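# Insert spool piece between two spring-loaded pipe flanges

## Task

Place the spool piece between the two pipe ends so that each of its ends is fully seated inside the raised ring on the flange facing it. The pipe ends are spring-loaded and can be pushed or pulled back to make room. Use as many arms as you like. When finished, open the grippers and move the arms away from the parts.

## Robot and tools

ROBOTS. Three identical i2rt Big YAM arms, named arm1, arm2 and arm3. Each has six joints, a two-finger gripper and a wrist camera. A fixed room camera, cam_high, looks down on the work area. Calibrated foot (base_link) positions in metres: arm1 at x=+0.553 y=+0.007 z=+0.744, facing -x (toward the middle); arm2 at x=+0.005 y=+0.646 z=+0.773, facing -y; arm3 at x=-0.005 y=-0.652 z=+0.763, facing +y. Each foot faces along its own +x. The tabletops under the arms are at z=+0.720. The hand reaches roughly 1.0 m from the joint1 axis.

FRAME. Everything uses one scene frame: origin on the floor, +z up, metres. The hand point lies between the finger pads, about 1 cm behind the tips. The fingers point along the hand's +z axis and the gripper opens along its y axis. Reported hand positions drift more at long reach.

JOINTS (absolute, radians; gripper in metres). joint1_rad -2.879..2.879 (spins the arm about its foot, positive counter-clockwise seen from above, 0 = along the foot's facing); joint2_rad 0..3.141 (shoulder, 0 = upper arm pointing back, positive lifts then swings forward); joint3_rad 0..3.019 (elbow, 0 = folded, positive opens); joint4_rad -1.692..1.57 (hand pitch, positive tips fingers up); joint5_rad -1.57..1.57 (sideways hand swing, positive to the arm's right); joint6_rad -2.094..2.094 (hand roll, positive clockwise viewed from behind); gripper_m 0..0.093 (fingertip gap). Done tolerances are ±0.045, 0.14, 0.09, 0.055, 0.03, 0.035 rad and ±0.003 m.

TOOL move. Arguments: optional arm1, arm2, arm3 objects and cameras. Each arm object may hold "joints" (a dict of absolute targets keyed by joint name), or "target" with optional "speed", or both; when both are given, joints may only contain gripper_m. "target" is one list of seven numbers for that arm: [x, y, z, qw, qx, qy, qz], an absolute hand pose in the scene frame (metres, unit quaternion), the same layout the "hand" line prints. The hand travels in a straight line from its current hand_target toward it. "speed" is the path's peak speed in m/s, 0.002 to 0.5 (default 0.25); rotation is capped at twice that value in rad/s; speed without target is refused. Arms left out get nothing new but may still be driving to older targets. All hand paths in one call finish together, paced by the slowest. Paths last 0.5 to 10 s and are cut off at 10 s. Each control step the commanded pose is clamped to 100 mm and 20 degrees from the measured one, and the arm follows by damped IK, favouring position. Expect errors of a centimetre or more, lag and overshoot, especially with a near-straight arm. Paths ignore obstacles and other arms. Unknown keys make a call invalid; out-of-range values get it refused, and a refusal cancels the later move, wait and finished_scene calls in the same reply. cameras: list from arm1_cam_wrist, arm2_cam_wrist, arm3_cam_wrist, cam_high, all; omitted or null means all, [] means none.

TOOL wait: seconds 0 to 10, plus cameras; commands nothing and returns full state and images. TOOL zoom_image: camera name and region [x0, y0, x1, y1] in image pixels from the top-left, at most 504x504, on the newest full image of that camera. TOOL finished_scene: scene = the current scene number; final and irreversible, so the spool must stay seated without the robots.

RESULTS. A "move" line lists each arm sent a motion with "done" or its worst status. joint_status and hand_status explain how motions ended: off_target (stopped short, may keep pushing); time_out (the arm keeps a nearby target and keeps pressing; on_its_own lists joints not yet there; send the current reading to relax it); not_followed, with "joint command not followed" or "pose unreachable" meaning a self/arm-collision check blocked it, possibly retried later. on_its_own shows uncommanded activity; its "held at" value is a target, not a reading. Arms under "as last shown" were not commanded and repeat old values. Quiet values (near-zero velocities, unchanged temperatures, hand_target when done) are omitted. Joint velocities are rad/s (gripper m/s). Joint torques are total drive output including gravity, with per-unit offsets and noise; torques 3 and 4 wrap at ±28 N m. The "pictures" line gives image order; images can be slightly older than the state.

GRIPPER. Closed on nothing it reads 0.000-0.002. Gripping a rigid part at full force it reads up to 0.005 m below the part's width; force is about 50-64 N per pad. Command about 0.005 m under the contact reading for a firm hold; to release, command well above the reading.

CAMERAS. Wrist cams are 672x504 fisheye; cam_high is 672x504 pinhole with radial distortion. Given calibrations are approximate (fixed camera within a few degrees and millimetres); wrist camera poses depend on reported joints.

CAUTIONS. Do not knock anything out of the work area, drop the spool, release it while moving, slam, or push hard. Robots touching each other firmly, or colliding fast, ends the scene; the safety check may not stop fingers, housings or cameras meeting. Arms do not stop on contact and keep pushing; pushing, holding loads or long stretches heat motors. At 85 °C a MOTOR HOT line appears; at 100 °C the arm goes limp for 30-60 s (OVER-TEMPERATURE FAULT, keys read limit_stop_at_motor_heat; resend targets afterward). Large joint moves can sweep wide paths. Loose objects may occasionally be nudged by outside pushes. The simulation keeps running while you think, with the last commands held.

Each tool is called by a JSON object that holds its "api" and its "payload", one argument or row to a line.

## Session

{"api": "move", "payload": {

}}

{"api": "zoom_image", "payload": {
  "camera": "cam_high",
  "region": [180, 100, 520, 400]
}}

Scene clock: 0.00 s.
Joint torques (N m): no reading
Heat: arm1: hottest joint1_rad 29 °C; arm2: hottest joint3_rad 31 °C; arm3: hottest joint3_rad 29 °C.
Joint velocities: within noise
arm1.joint_positions: joint1_rad=-0.453 joint2_rad=+0.576 joint3_rad=+1.345 joint4_rad=-1.500 joint5_rad=+0.191 joint6_rad=-0.064 gripper_m=+0.09396
arm1.joint_status: not commanded
arm1.hand: x=+0.3944 y=+0.1261 z=+1.2419 quat_wxyz=(-0.191, +0.882, -0.223, -0.369) (m; scene frame)
arm1.hand_target: x=+0.3959 y=+0.1254 z=+1.2539 quat_wxyz=(-0.193, +0.876, -0.223, -0.382) (m; scene frame)
arm1.hand_status: not commanded
arm2.joint_positions: joint1_rad=-0.498 joint2_rad=+0.473 joint3_rad=+1.329 joint4_rad=-1.446 joint5_rad=-0.110 joint6_rad=-0.388 gripper_m=+0.09396
arm2.joint_status: not commanded
arm2.hand: x=-0.0668 y=+0.4970 z=+1.2906 quat_wxyz=(-0.196, -0.653, -0.589, +0.435) (m; scene frame)
arm2.hand_target: x=-0.0655 y=+0.4993 z=+1.2990 quat_wxyz=(-0.198, -0.648, -0.586, +0.444) (m; scene frame)
arm2.hand_status: not commanded
arm3.joint_positions: joint1_rad=-0.260 joint2_rad=+0.552 joint3_rad=+1.453 joint4_rad=-1.412 joint5_rad=-0.153 joint6_rad=+0.314 gripper_m=+0.09396
arm3.joint_status: not commanded
arm3.hand: x=+0.0160 y=-0.4744 z=+1.3327 quat_wxyz=(-0.306, +0.441, -0.736, -0.414) (m; scene frame)
arm3.hand_target: x=+0.0150 y=-0.4778 z=+1.3412 quat_wxyz=(-0.313, +0.439, -0.730, -0.420) (m; scene frame)
arm3.hand_status: not commanded
pictures: arm1_cam_wrist, arm2_cam_wrist, arm3_cam_wrist, cam_high

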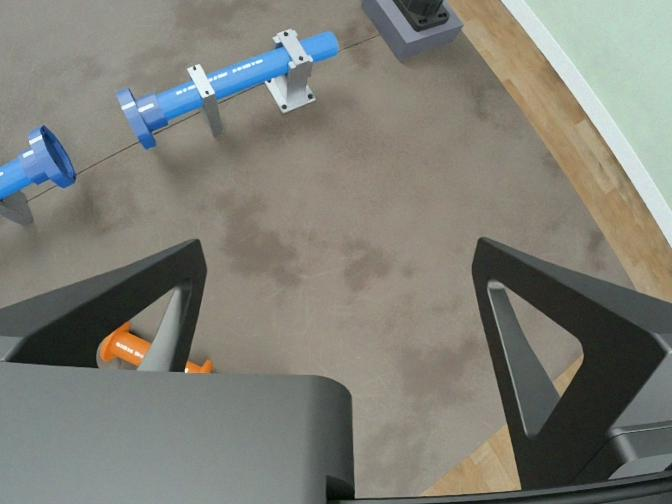

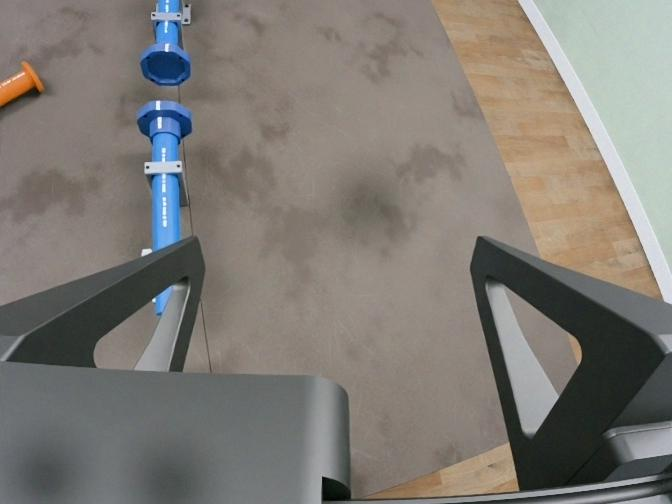

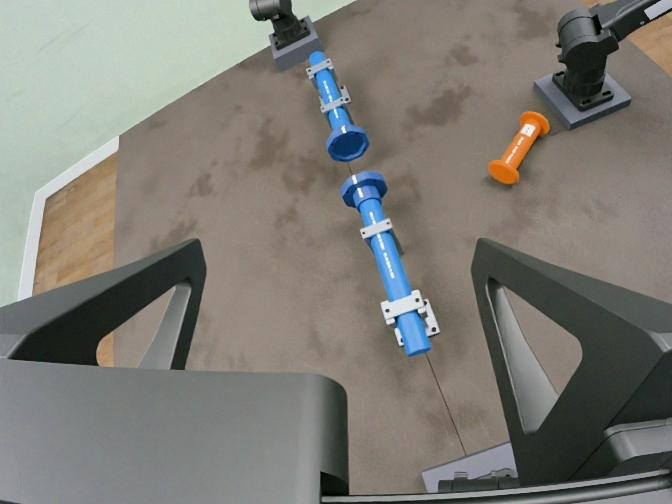

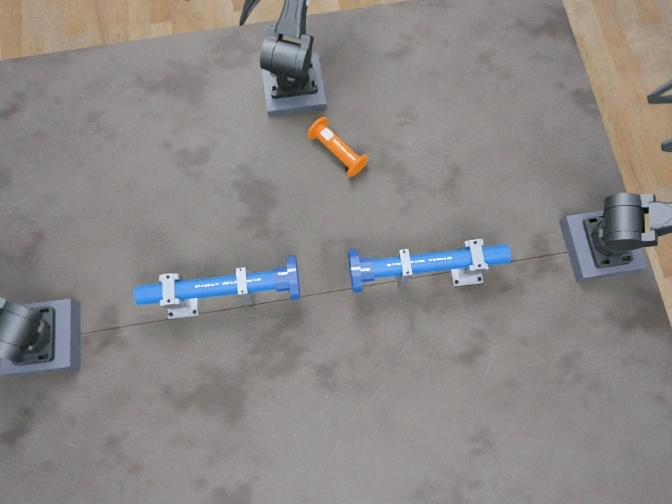

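Scaled by 1.482 from the camera's 672x504 image, which has a finer 960x720 frame.

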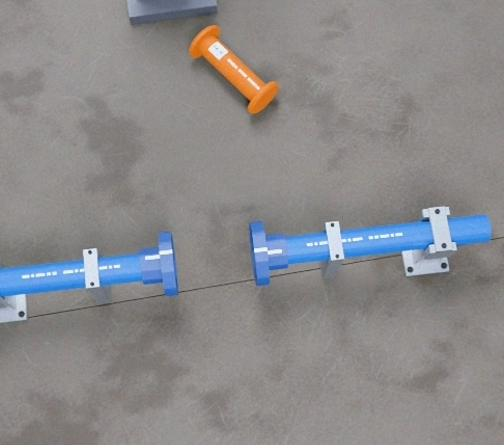

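{"api": "move", "payload": {
  "arm1": {"target":[0.38,-0.06,0.98,0,0.956,0.292,0],"speed":0.3},
  "arm2": {"target":[0.035,0.2,0.97,0.271,0.653,0.653,-0.271],"speed":0.3},
  "arm3": {"target":[0.025,-0.2,0.97,0.271,-0.653,0.653,0.271],"speed":0.3}
}}

Scene clock: 40.00 s.
Joint torques (N m): arm1=[-0.03 -1.08 9.01 1.05 -0.1 -0.06] | arm2=[2.02 -5.13 9.62 2.11 -0.09 0.16] | arm3=[0.44 -4.89 10.37 2.44 -0.06 -0.11]
Heat: arm1: hottest joint3_rad 30 °C; arm2: hottest joint3_rad 36 °C; arm3: hottest joint3_rad 33 °C.
move: arm1 done; arm2 done; arm3 done
arm1.joint_positions: joint1_rad=+0.383 joint2_rad=+0.797 joint3_rad=+0.874 joint4_rad=-1.669 joint5_rad=+0.002 joint6_rad=-0.207 gripper_m=+0.09397
arm1.hand: x=+0.3838 y=-0.0565 z=+0.9774 quat_wxyz=(-0.002, +0.959, +0.282, +0.009) (m; scene frame)
arm1.hand_target: x=+0.3801 y=-0.0600 z=+0.9801 quat_wxyz=(+0.000, +0.956, +0.292, +0.000) (m; scene frame)
arm1.hand_status: done (0.006 m and 1.6 deg from the pose sent, 0.322 m and 77.8 deg at the start; a joint's target at an end of its range on 40 of 93 steps)
arm2.joint_positions: joint1_rad=+0.129 joint2_rad=+1.111 joint3_rad=+0.762 joint4_rad=-0.455 joint5_rad=+0.066 joint6_rad=+0.057 gripper_m=+0.09396
arm2.hand: x=+0.0287 y=+0.2043 z=+0.9706 quat_wxyz=(-0.265, -0.655, -0.653, +0.273) (m; scene frame)
arm2.hand_target: x=+0.0350 y=+0.2002 z=+0.9700 quat_wxyz=(-0.271, -0.653, -0.653, +0.271) (m; scene frame)
arm2.hand_status: done (0.008 m and 0.8 deg from the pose sent, 0.449 m and 22.0 deg at the start)
arm3.joint_positions: joint1_rad=-0.098 joint2_rad=+1.126 joint3_rad=+0.796 joint4_rad=-0.478 joint5_rad=-0.072 joint6_rad=-0.052 gripper_m=+0.09396
arm3.hand: x=+0.0305 y=-0.2048 z=+0.9697 quat_wxyz=(-0.268, +0.646, -0.662, -0.269) (m; scene frame)
arm3.hand_target: x=+0.0250 y=-0.2001 z=+0.9700 quat_wxyz=(-0.271, +0.653, -0.653, -0.271) (m; scene frame)
arm3.hand_status: done (0.007 m and 1.3 deg from the pose sent, 0.455 m and 31.2 deg at the start)
pictures: arm1_cam_wrist, arm2_cam_wrist, arm3_cam_wrist, cam_high
camera_calibration:
arm1_cam_wrist: T_world_to_cam=[[-0.540194, 0.841505, -0.00768019, 0.264022], [0.675274, 0.438894, 0.59277, -0.808635], [0.50219, 0.315025, -0.805335, 0.737153], [0, 0, 0, 1]]
arm2_cam_wrist: T_world_to_cam=[[-0.999898, 0.0130093, 0.00585086, 0.0227085], [0.0119983, 0.988874, -0.148268, -0.0531224], [-0.00771463, -0.148183, -0.98893, 1.11125], [0, 0, 0, 1]]
arm3_cam_wrist: T_world_to_cam=[[0.999735, -0.0208653, -0.00970707, -0.0253382], [-0.022144, -0.987029, -0.15901, -0.0416577], [-0.00626336, 0.159183, -0.987229, 1.11406], [0, 0, 0, 1]]

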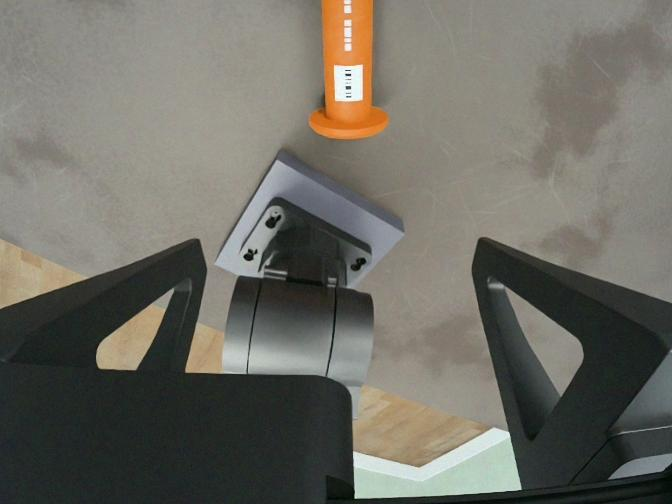

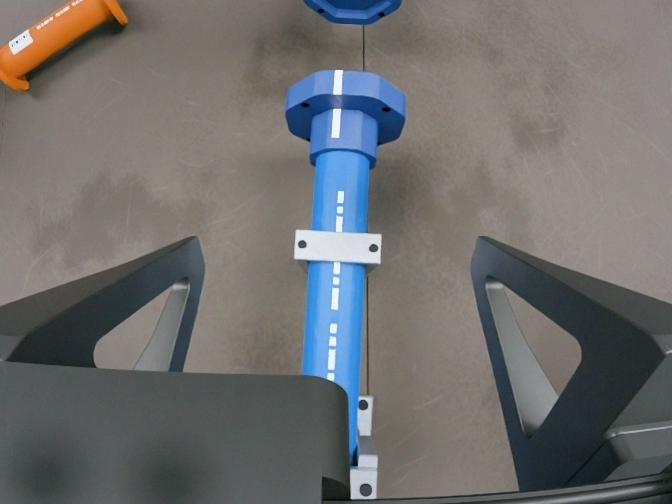

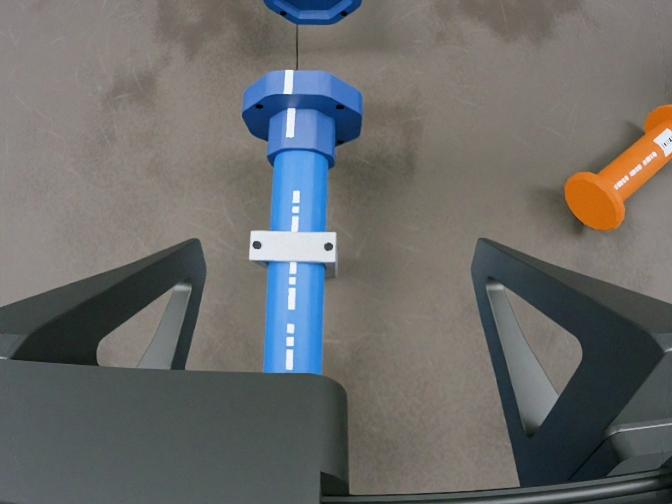

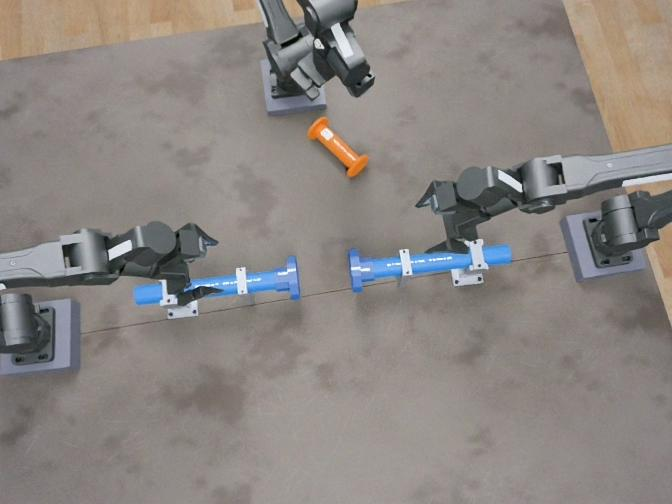

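{"api": "move", "payload": {
  "arm1": {"target":[0.344,-0.080,0.84,0,0.956,0.292,0]},
  "arm2": {"target":[0.034,0.208,0.87,0.120,0.710,0.6825,-0.125]},
  "arm3": {"target":[-0.003,-0.208,0.87,0.125,-0.6825,0.710,0.120]}
}}

Scene clock: 99.90 s.
Joint torques (N m): arm1=[-0.09 -2.37 8.21 1.02 -0.09 0.23] | arm2=[1.32 -7.65 11.96 0.7 -0.09 0.17] | arm3=[0.21 -7.36 12.62 1.17 0.04 0.02]
Heat: arm1: hottest joint3_rad 35 °C; arm2: hottest joint3_rad 41 °C; arm3: hottest joint3_rad 38 °C.
move: arm1 done; arm2 off_target; arm3 off_target
arm1.joint_positions: joint1_rad=+0.407 joint2_rad=+0.991 joint3_rad=+0.604 joint4_rad=-1.196 joint5_rad=+0.002 joint6_rad=-0.208 gripper_m=+0.09397
arm1.hand: x=+0.3477 y=-0.0760 z=+0.8395 quat_wxyz=(-0.002, +0.956, +0.294, +0.005) (m; scene frame)
arm1.hand_target: x=+0.3441 y=-0.0799 z=+0.8401 quat_wxyz=(+0.000, +0.956, +0.292, +0.000) (m; scene frame)
arm1.hand_status: done (0.005 m and 0.6 deg from the pose sent, 0.145 m and 1.6 deg at the start)
arm2.joint_positions: joint1_rad=+0.129 joint2_rad=+1.393 joint3_rad=+0.837 joint4_rad=-0.704 joint5_rad=+0.042 joint6_rad=+0.105 gripper_m=+0.09396
arm2.hand: x=+0.0308 y=+0.2258 z=+0.8575 quat_wxyz=(-0.109, -0.709, -0.686, +0.120) (m; scene frame)
arm2.hand_target: x=+0.0340 y=+0.2088 z=+0.8701 quat_wxyz=(-0.120, -0.710, -0.683, +0.125) (m; scene frame)
arm2.hand_status: off_target (0.022 m and 1.5 deg from the pose sent, 0.101 m and 24.8 deg at the start)
arm3.joint_positions: joint1_rad=-0.005 joint2_rad=+1.396 joint3_rad=+0.866 joint4_rad=-0.732 joint5_rad=+0.004 joint6_rad=+0.028 gripper_m=+0.09396
arm3.hand: x=+0.0022 y=-0.2259 z=+0.8569 quat_wxyz=(-0.117, +0.683, -0.712, -0.111) (m; scene frame)
arm3.hand_target: x=-0.0031 y=-0.2088 z=+0.8702 quat_wxyz=(-0.125, +0.683, -0.710, -0.120) (m; scene frame)
arm3.hand_status: off_target (0.023 m and 1.5 deg from the pose sent, 0.105 m and 24.7 deg at the start)
pictures: arm1_cam_wrist, arm2_cam_wrist, arm3_cam_wrist, cam_high
camera_calibration:
arm1_cam_wrist: T_world_to_cam=[[-0.560625, 0.828045, -0.00635426, 0.264815], [0.668654, 0.45721, 0.586397, -0.684858], [0.488469, 0.3245, -0.809999, 0.659773], [0, 0, 0, 1]]
arm2_cam_wrist: T_world_to_cam=[[-0.999141, 0.0405983, 0.00825278, 0.016846], [0.0411971, 0.952613, 0.301382, -0.469421], [0.0043739, 0.301463, -0.953468, 0.870275], [0, 0, 0, 1]]
arm3_cam_wrist: T_world_to_cam=[[0.999056, -0.0433757, 0.0023911, -0.0140841], [-0.0421791, -0.955377, 0.292363, -0.46066], [-0.010397, -0.292188, -0.956304, 0.877485], [0, 0, 0, 1]]

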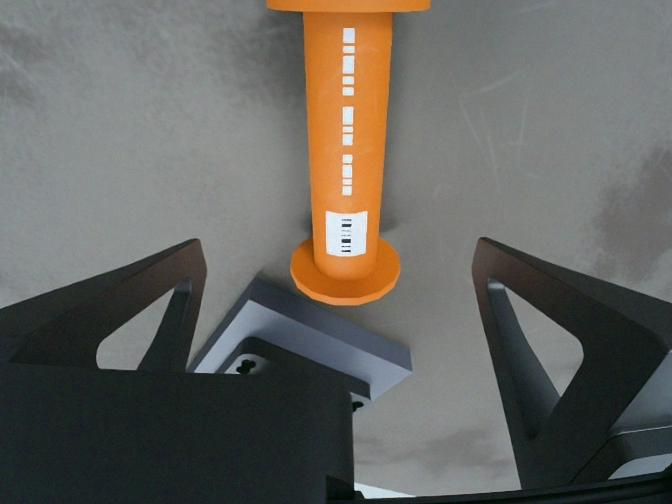

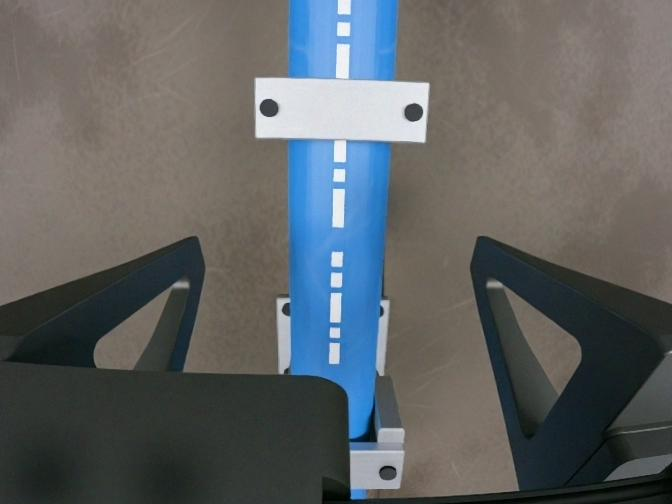

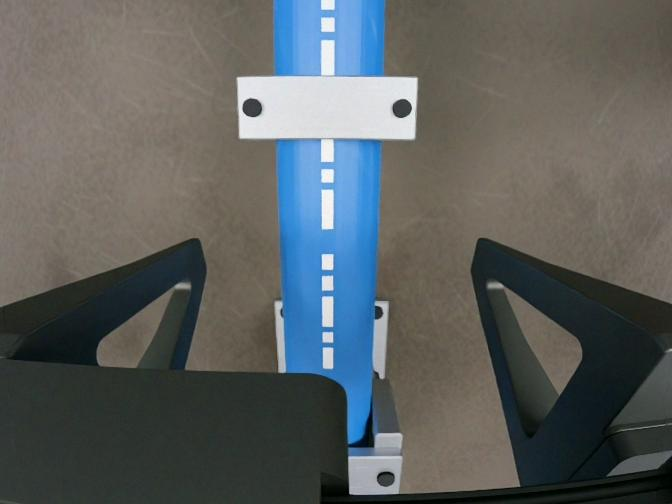

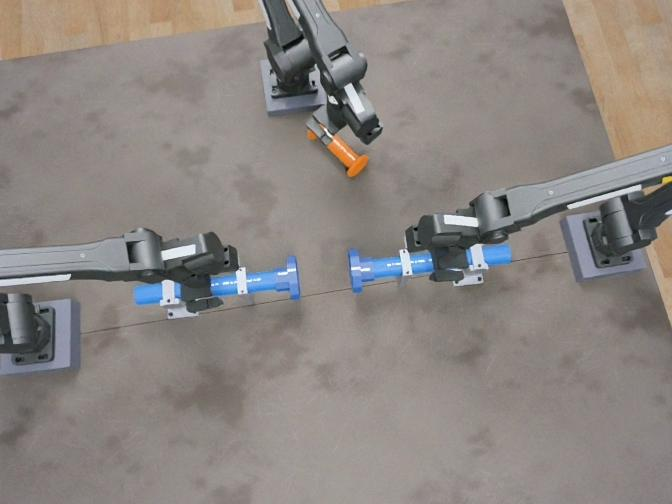

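{"api": "move", "payload": {
  "arm1": {"target":[0.347,-0.076,0.752,0,0.956,0.292,0],"speed":0.15},
  "arm2": {"target":[0.034,0.203,0.834,0.120,0.710,0.6825,-0.125],"speed":0.1},
  "arm3": {"target":[-0.007,-0.203,0.834,0.125,-0.6825,0.710,0.120],"speed":0.1}
}}

Scene clock: 117.07 s.
Joint torques (N m): arm1=[-0.97 -2.96 6.64 1.03 -0.09 0.11] | arm2=[1.32 -8 8.57 1.47 -0.09 0.16] | arm3=[0.67 -7.71 9.22 1.77 -0.06 0.05]
move: arm1 done; arm2 done; arm3 done
arm1.joint_positions: joint1_rad=+0.407 joint2_rad=+1.161 joint3_rad=+0.442 joint4_rad=-0.862 joint5_rad=+0.002 joint6_rad=-0.208 gripper_m=+0.09397
arm1.hand: x=+0.3509 y=-0.0748 z=+0.7525 quat_wxyz=(-0.001, +0.956, +0.294, +0.004) (m; scene frame)
arm1.hand_target: x=+0.3470 y=-0.0760 z=+0.7521 quat_wxyz=(+0.000, +0.956, +0.292, +0.000) (m; scene frame)
arm1.hand_status: done (0.004 m and 0.5 deg from the pose sent, 0.087 m and 0.6 deg at the start)
arm2.joint_positions: joint1_rad=+0.129 joint2_rad=+1.462 joint3_rad=+0.837 joint4_rad=-0.616 joint5_rad=+0.042 joint6_rad=+0.105 gripper_m=+0.09396
arm2.hand: x=+0.0320 y=+0.2094 z=+0.8364 quat_wxyz=(-0.116, -0.708, -0.685, +0.125) (m; scene frame)
arm2.hand_target: x=+0.0340 y=+0.2032 z=+0.8340 quat_wxyz=(-0.120, -0.710, -0.683, +0.125) (m; scene frame)
arm2.hand_status: done (0.007 m and 0.6 deg from the pose sent, 0.033 m and 1.5 deg at the start)
arm3.joint_positions: joint1_rad=+0.004 joint2_rad=+1.462 joint3_rad=+0.866 joint4_rad=-0.644 joint5_rad=+0.008 joint6_rad=+0.038 gripper_m=+0.09396
arm3.hand: x=-0.0010 y=-0.2084 z=+0.8368 quat_wxyz=(-0.125, +0.681, -0.712, -0.118) (m; scene frame)
arm3.hand_target: x=-0.0071 y=-0.2032 z=+0.8341 quat_wxyz=(-0.125, +0.683, -0.710, -0.120) (m; scene frame)
arm3.hand_status: done (0.009 m and 0.3 deg from the pose sent, 0.034 m and 1.5 deg at the start)
pictures: arm1_cam_wrist, arm2_cam_wrist, arm3_cam_wrist, cam_high
camera_calibration:
arm1_cam_wrist: T_world_to_cam=[[-0.560955, 0.827825, -0.00588317, 0.264753], [0.669719, 0.457972, 0.584583, -0.63548], [0.486627, 0.323985, -0.811312, 0.588943], [0, 0, 0, 1]]
arm2_cam_wrist: T_world_to_cam=[[-0.99914, 0.0410408, 0.00588764, 0.0208109], [0.0410245, 0.958053, 0.283639, -0.433842], [0.0060001, 0.283637, -0.958913, 0.863335], [0, 0, 0, 1]]
arm3_cam_wrist: T_world_to_cam=[[0.998997, -0.0447236, 0.00197222, -0.010015], [-0.0435911, -0.96178, 0.27033, -0.42107], [-0.0101933, -0.270145, -0.962766, 0.873341], [0, 0, 0, 1]]

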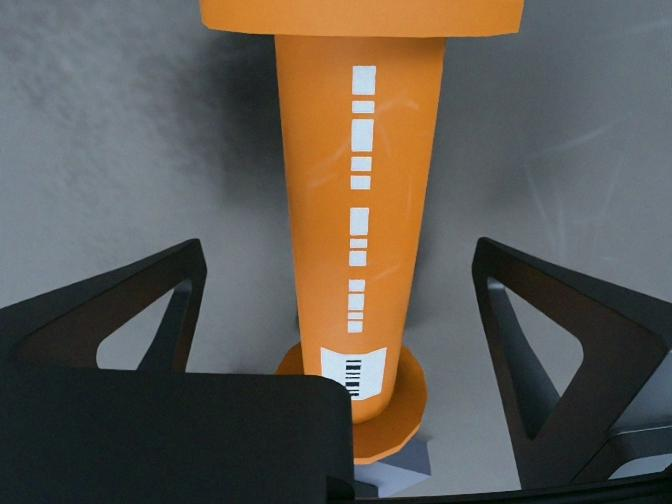

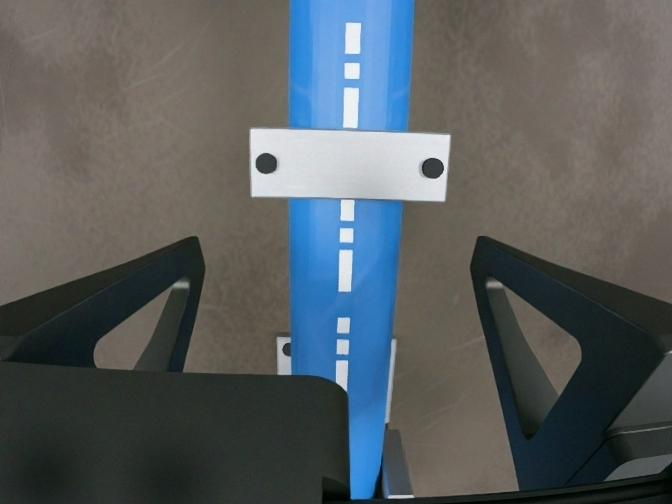

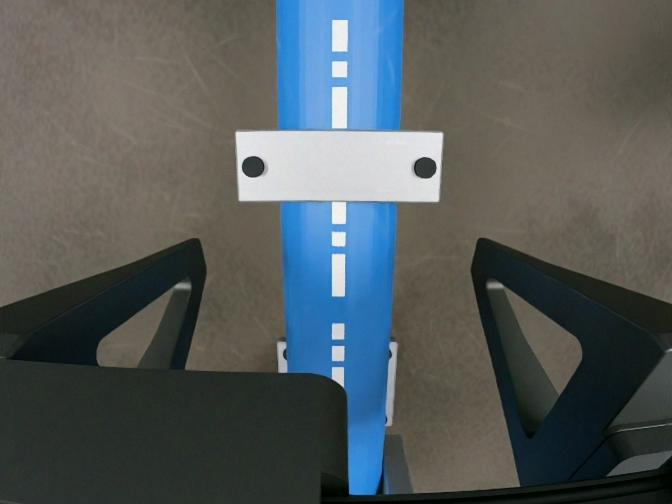

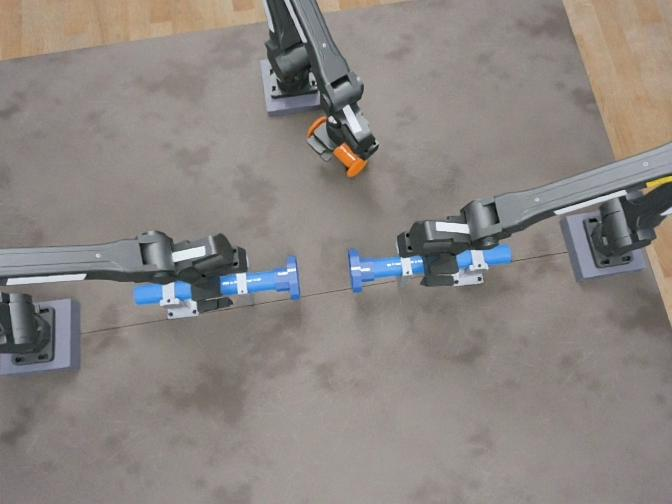

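{"api": "move", "payload": {
  "arm1": {"joints":{"gripper_m":0.02}},
  "arm2": {"target":[0.031,0.205,0.812,0.120,0.710,0.6825,-0.125],"speed":0.1},
  "arm3": {"target":[-0.007,-0.205,0.812,0.125,-0.6825,0.710,0.120],"speed":0.1},
  "cameras": ["arm2_cam_wrist","arm3_cam_wrist"]
}}

{"api": "move", "payload": {
  "arm1": {"target":[0.347,-0.076,0.93,0,0.956,0.292,0],"speed":0.2}
}}

Scene clock: 126.80 s.
move: arm1 off_target; arm2 done; arm3 done
arm1.joint_status: gripper_m off_target (ended at +0.03527, target +0.02000)
arm2.hand_status: done (0.009 m and 0.7 deg from the pose sent, 0.025 m and 0.6 deg at the start)
arm3.hand_status: done (0.009 m and 0.5 deg from the pose sent, 0.026 m and 0.3 deg at the start)
pictures: arm2_cam_wrist, arm3_cam_wrist
camera_calibration:
arm2_cam_wrist: T_world_to_cam=[[-0.999187, 0.0402776, 0.00183497, 0.0254119], [0.0392899, 0.962449, 0.268605, -0.412589], [0.00905269, 0.268459, -0.963249, 0.856491], [0, 0, 0, 1]]
arm3_cam_wrist: T_world_to_cam=[[0.998985, -0.0450306, 0.00141913, -0.0095652], [-0.0438502, -0.964602, 0.260039, -0.405061], [-0.0103408, -0.259837, -0.965597, 0.861761], [0, 0, 0, 1]]

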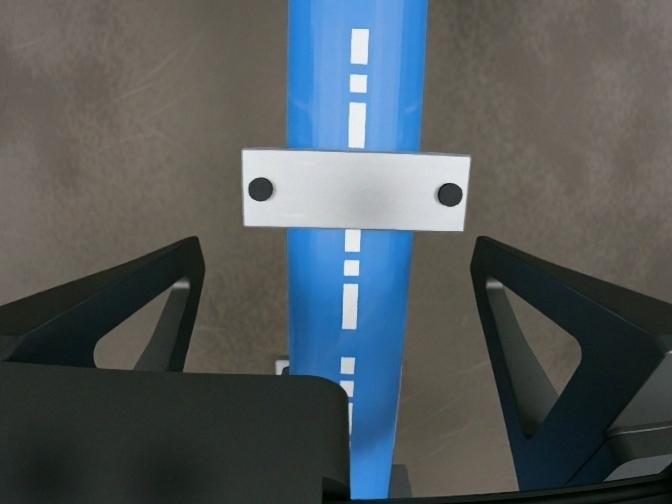

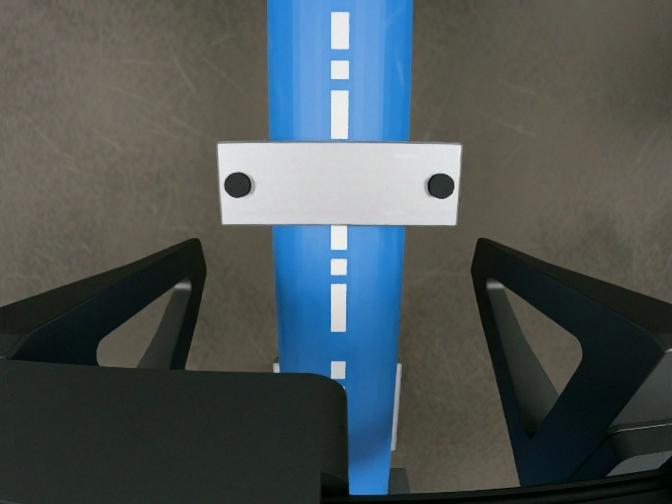

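Scene clock: 128.57 s.
Joint torques (N m): arm1=[-0.91 -3.19 13.08 -0.02 -0.09 0.1] | arm2=[0.79 -8.35 6.93 1.48 -0.09 0.1] | arm3=[1.44 -8.06 7.82 1.78 0.04 0.01]
move: arm1 off_target
arm1.joint_positions: joint1_rad=+0.407 joint2_rad=+0.919 joint3_rad=+0.738 joint4_rad=-1.455 joint5_rad=+0.002 joint6_rad=-0.208 gripper_m=+0.03524
arm1.hand: x=+0.3627 y=-0.0699 z=+0.9038 quat_wxyz=(-0.004, +0.955, +0.294, +0.031) (m; scene frame)
arm1.hand_target: x=+0.3480 y=-0.0756 z=+0.9295 quat_wxyz=(+0.000, +0.956, +0.292, +0.000) (m; scene frame)
arm1.hand_status: off_target (0.031 m and 3.6 deg from the pose sent, 0.178 m and 0.5 deg at the start)
arm2.joint_positions: joint1_rad=+0.129 joint2_rad=+1.498 joint3_rad=+0.821 joint4_rad=-0.548 joint5_rad=+0.040 joint6_rad=+0.105 gripper_m=+0.09396
arm2.hand: x=+0.0328 y=+0.2037 z=+0.8208 quat_wxyz=(-0.123, -0.707, -0.684, +0.130) (m; scene frame)
arm3.joint_positions: joint1_rad=+0.004 joint2_rad=+1.497 joint3_rad=+0.845 joint4_rad=-0.576 joint5_rad=+0.008 joint6_rad=+0.038 gripper_m=+0.09396
arm3.hand: x=-0.0008 y=-0.2048 z=+0.8192 quat_wxyz=(-0.129, +0.680, -0.711, -0.122) (m; scene frame)
pictures: arm1_cam_wrist, arm2_cam_wrist, arm3_cam_wrist, cam_high
camera_calibration:
arm1_cam_wrist: T_world_to_cam=[[-0.560034, 0.828292, -0.0171522, 0.27815], [0.639089, 0.445098, 0.627259, -0.762498], [0.527187, 0.340325, -0.778622, 0.661237], [0, 0, 0, 1]]
arm2_cam_wrist: T_world_to_cam=[[-0.999187, 0.0402773, 0.00178946, 0.0254598], [0.0392809, 0.962551, 0.26824, -0.412235], [0.00908153, 0.268092, -0.96335, 0.856703], [0, 0, 0, 1]]
arm3_cam_wrist: T_world_to_cam=[[0.998985, -0.0450287, 0.001404, -0.00954877], [-0.0438483, -0.964701, 0.259671, -0.404703], [-0.0103382, -0.259469, -0.965696, 0.861972], [0, 0, 0, 1]]

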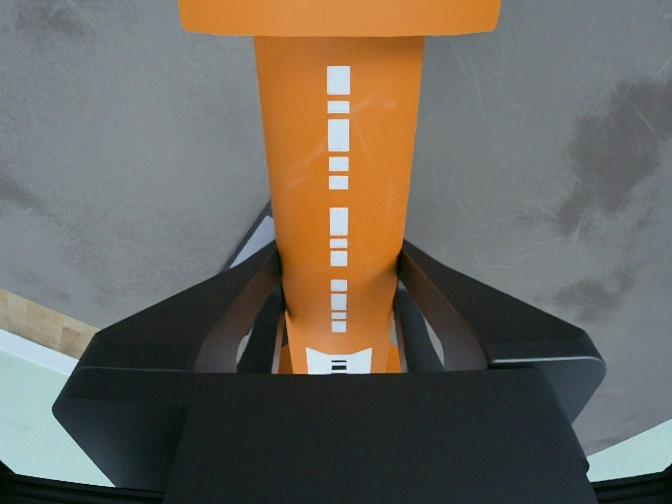

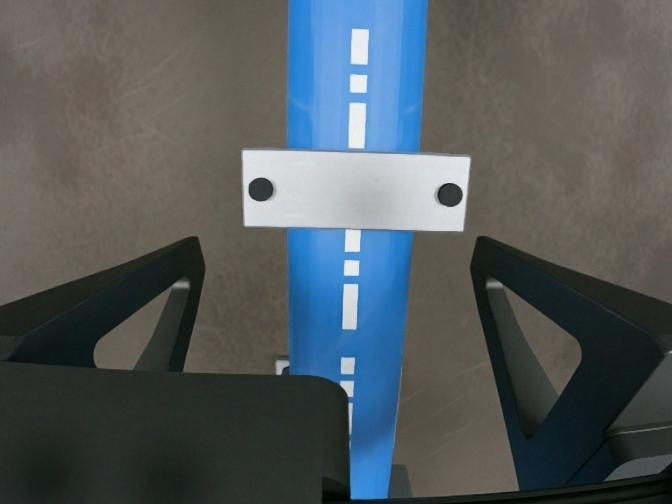

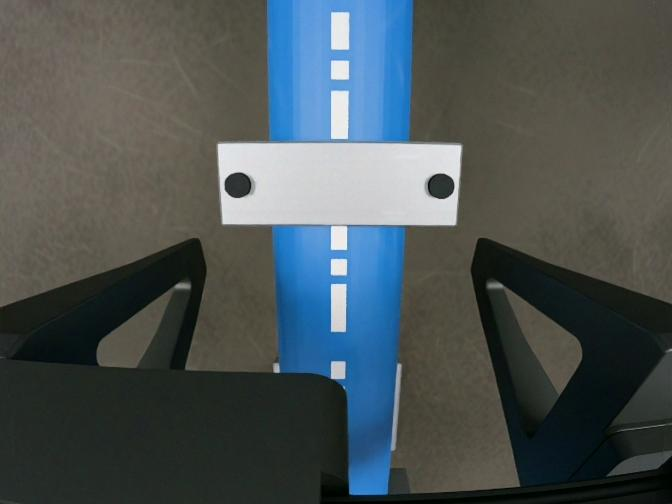

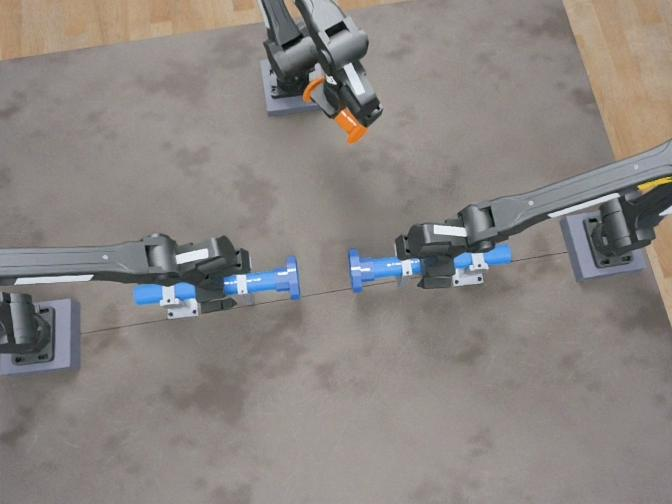

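{"api": "move", "payload": {
  "arm1": {"target":[0.02,0.008,1.0,0,0.722,0.692,0],"speed":0.3},
  "arm2": {"joints":{"gripper_m":0.015}},
  "arm3": {"joints":{"gripper_m":0.015}}
}}

Scene clock: 138.03 s.
Joint torques (N m): arm1=[-1.03 -14.04 13.31 -0.13 -0.17 -0.05] | arm2=[1.08 -8.29 6.91 1.5 -0.32 0.1] | arm3=[0.03 -7.24 7.83 1.73 -0.06 0.07]
move: arm1 off_target; arm2 off_target; arm3 off_target
arm1.joint_positions: joint1_rad=+0.023 joint2_rad=+1.741 joint3_rad=+1.686 joint4_rad=-1.579 joint5_rad=+0.004 joint6_rad=-1.515 gripper_m=+0.03524
arm1.hand: x=+0.0348 y=+0.0061 z=+0.9721 quat_wxyz=(+0.019, +0.725, +0.688, +0.023) (m; scene frame)
arm1.hand_target: x=+0.0217 y=+0.0080 z=+0.9999 quat_wxyz=(-0.001, +0.722, +0.692, +0.000) (m; scene frame)
arm1.hand_status: off_target (0.032 m and 3.5 deg from the pose sent, 0.364 m and 53.5 deg at the start)
arm2.joint_positions: joint1_rad=+0.125 joint2_rad=+1.498 joint3_rad=+0.821 joint4_rad=-0.548 joint5_rad=+0.045 joint6_rad=+0.106 gripper_m=+0.03917
arm2.joint_status: gripper_m off_target (ended at +0.03920, target +0.01500)
arm2.hand: x=+0.0300 y=+0.2035 z=+0.8207 quat_wxyz=(-0.121, -0.709, -0.682, +0.132) (m; scene frame)
arm3.joint_positions: joint1_rad=+0.005 joint2_rad=+1.497 joint3_rad=+0.845 joint4_rad=-0.576 joint5_rad=+0.009 joint6_rad=+0.040 gripper_m=+0.03836
arm3.joint_status: gripper_m off_target (ended at +0.03838, target +0.01500)
arm3.hand: x=-0.0009 y=-0.2048 z=+0.8192 quat_wxyz=(-0.129, +0.680, -0.712, -0.122) (m; scene frame)
pictures: arm1_cam_wrist, arm2_cam_wrist, arm3_cam_wrist, cam_high
camera_calibration:
arm1_cam_wrist: T_world_to_cam=[[-0.996457, 0.0523798, -0.0657941, 0.099871], [0.00429039, 0.812992, 0.582259, -0.565974], [0.0839887, 0.579914, -0.810337, 0.9062], [0, 0, 0, 1]]
arm2_cam_wrist: T_world_to_cam=[[-0.998878, 0.0469413, 0.00621669, 0.0176005], [0.0468913, 0.962365, 0.267686, -0.411613], [0.00658278, 0.267677, -0.963486, 0.856978], [0, 0, 0, 1]]
arm3_cam_wrist: T_world_to_cam=[[0.998915, -0.046566, 0.00110028, -0.0095096], [-0.0452543, -0.96464, 0.259658, -0.404685], [-0.0110299, -0.259426, -0.9657, 0.861982], [0, 0, 0, 1]]

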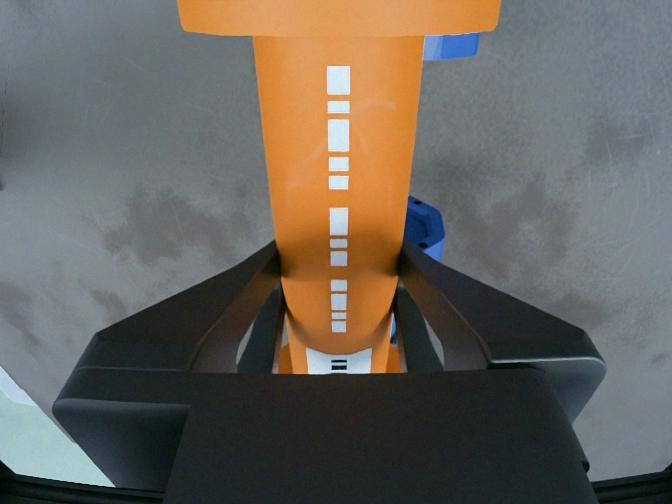

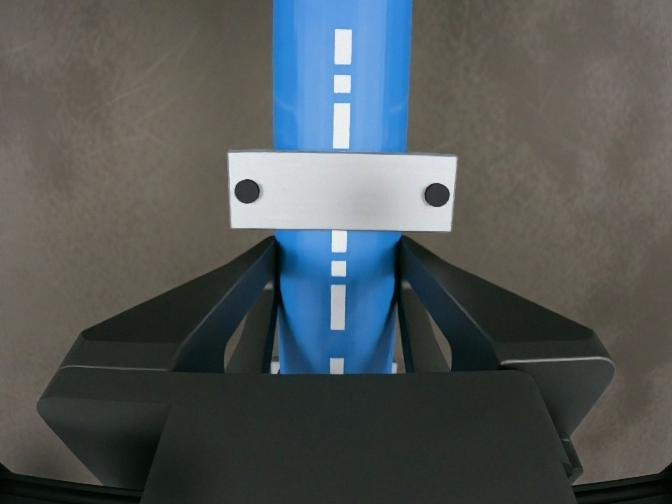

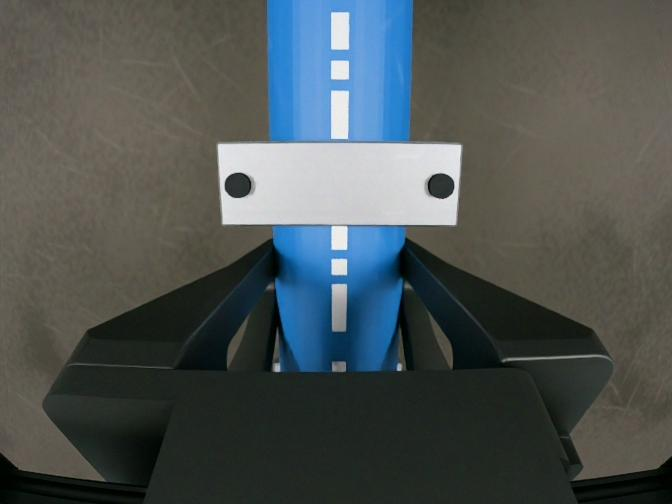

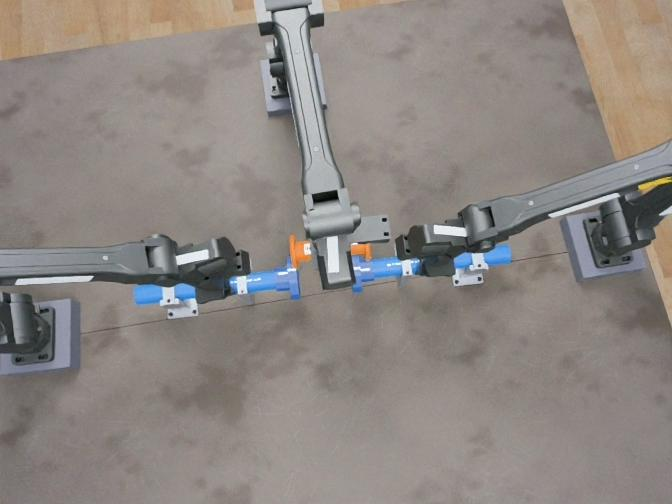

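{"api": "move", "payload": {
  "arm1": {"target":[-0.003,0.01,0.94,0,0.722,0.692,0],"speed":0.2},
  "arm2": {"target":[0.031,0.245,0.812,0.120,0.710,0.6825,-0.125],"speed":0.05},
  "arm3": {"target":[-0.007,-0.245,0.812,0.125,-0.6825,0.710,0.120],"speed":0.05}
}}

{"api": "zoom_image", "payload": {
  "camera": "cam_high",
  "region": [200, 180, 460, 340]
}}

Scene clock: 147.23 s.
Joint torques (N m): arm1=[-1.32 -15.33 9.32 0.8 -0.17 -0.06] | arm2=[1.73 -11.28 3.86 -0.34 -0.18 0.15] | arm3=[0.56 -11.05 4.66 0.23 -0.03 0.05]
move: arm1 off_target; arm2 off_target; arm3 off_target
arm1.joint_positions: joint1_rad=+0.023 joint2_rad=+1.820 joint3_rad=+1.684 joint4_rad=-1.472 joint5_rad=+0.004 joint6_rad=-1.519 gripper_m=+0.03524
arm1.hand: x=+0.0033 y=+0.0061 z=+0.9294 quat_wxyz=(+0.011, +0.724, +0.690, +0.014) (m; scene frame)
arm1.hand_target: x=-0.0028 y=+0.0101 z=+0.9402 quat_wxyz=(+0.000, +0.722, +0.692, +0.000) (m; scene frame)
arm1.hand_status: off_target (0.013 m and 2.0 deg from the pose sent, 0.050 m and 3.5 deg at the start)
arm2.joint_positions: joint1_rad=+0.125 joint2_rad=+1.451 joint3_rad=+0.753 joint4_rad=-0.484 joint5_rad=+0.045 joint6_rad=+0.107 gripper_m=+0.03917
arm2.hand: x=+0.0290 y=+0.2169 z=+0.8196 quat_wxyz=(-0.138, -0.707, -0.679, +0.145) (m; scene frame)
arm2.hand_target: x=+0.0307 y=+0.2437 z=+0.8112 quat_wxyz=(-0.120, -0.710, -0.682, +0.125) (m; scene frame)
arm2.hand_status: off_target (0.029 m and 3.1 deg from the pose sent, 0.042 m and 0.8 deg at the start)
arm3.joint_positions: joint1_rad=+0.005 joint2_rad=+1.447 joint3_rad=+0.780 joint4_rad=-0.522 joint5_rad=+0.009 joint6_rad=+0.040 gripper_m=+0.03836
arm3.hand: x=-0.0009 y=-0.2185 z=+0.8191 quat_wxyz=(-0.142, +0.677, -0.709, -0.136) (m; scene frame)
arm3.hand_target: x=-0.0064 y=-0.2438 z=+0.8113 quat_wxyz=(-0.125, +0.683, -0.710, -0.120) (m; scene frame)
arm3.hand_status: off_target (0.028 m and 2.7 deg from the pose sent, 0.041 m and 0.6 deg at the start)
pictures: arm1_cam_wrist, arm2_cam_wrist, arm3_cam_wrist, cam_high
camera_calibration:
arm1_cam_wrist: T_world_to_cam=[[-0.997988, 0.0485767, -0.0407365, 0.0424441], [0.0158597, 0.813431, 0.581445, -0.540226], [0.061381, 0.579629, -0.812565, 0.876382], [0, 0, 0, 1]]
arm2_cam_wrist: T_world_to_cam=[[-0.998862, 0.047686, 0.000730477, 0.0203112], [0.0466109, 0.972872, 0.226601, -0.392743], [0.010095, 0.226377, -0.973987, 0.869814], [0, 0, 0, 1]]
arm3_cam_wrist: T_world_to_cam=[[0.998919, -0.0464755, -0.000145149, -0.00910826], [-0.0452805, -0.97393, 0.222285, -0.38933], [-0.0104722, -0.222038, -0.974982, 0.874003], [0, 0, 0, 1]]

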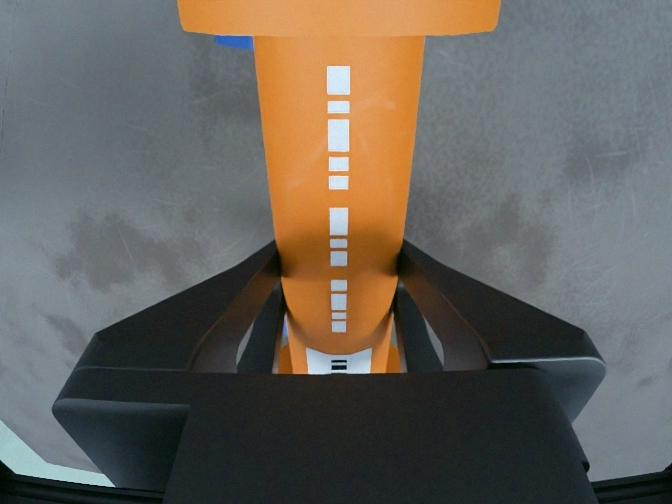

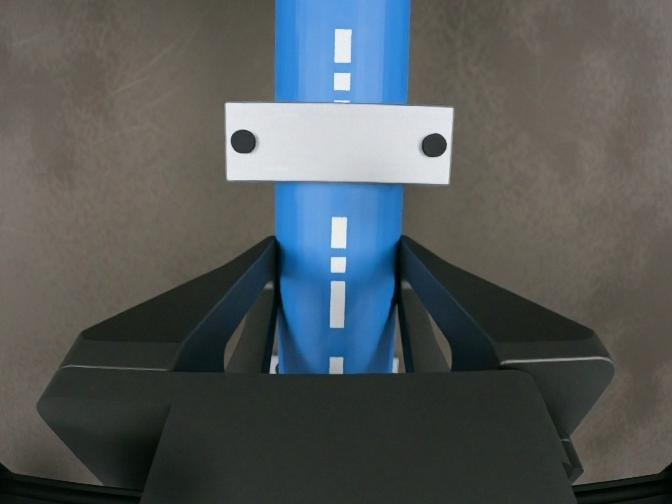

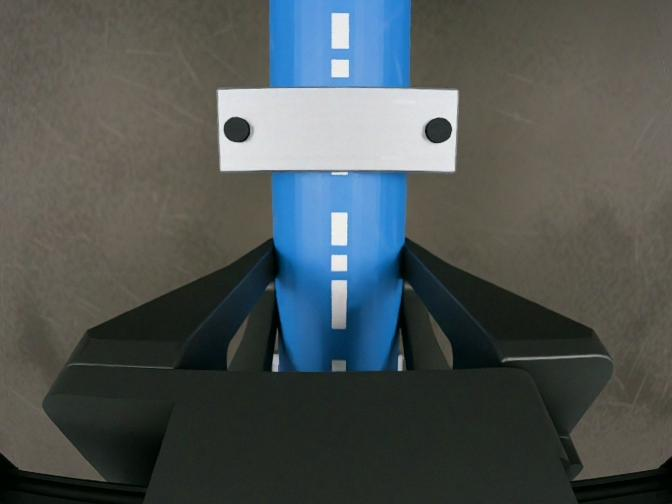

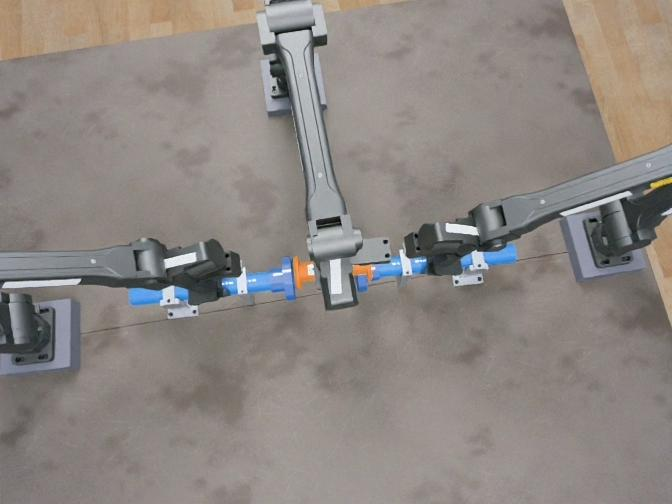

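Scaled by 1.938 from the camera's 672x504 image, which has a finer 960x720 frame.

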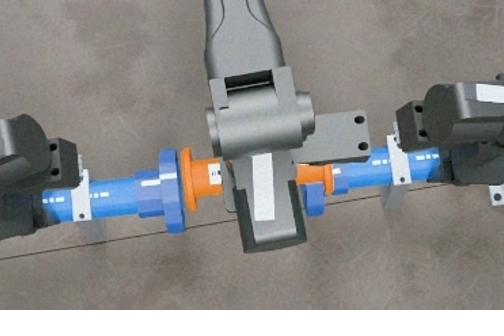

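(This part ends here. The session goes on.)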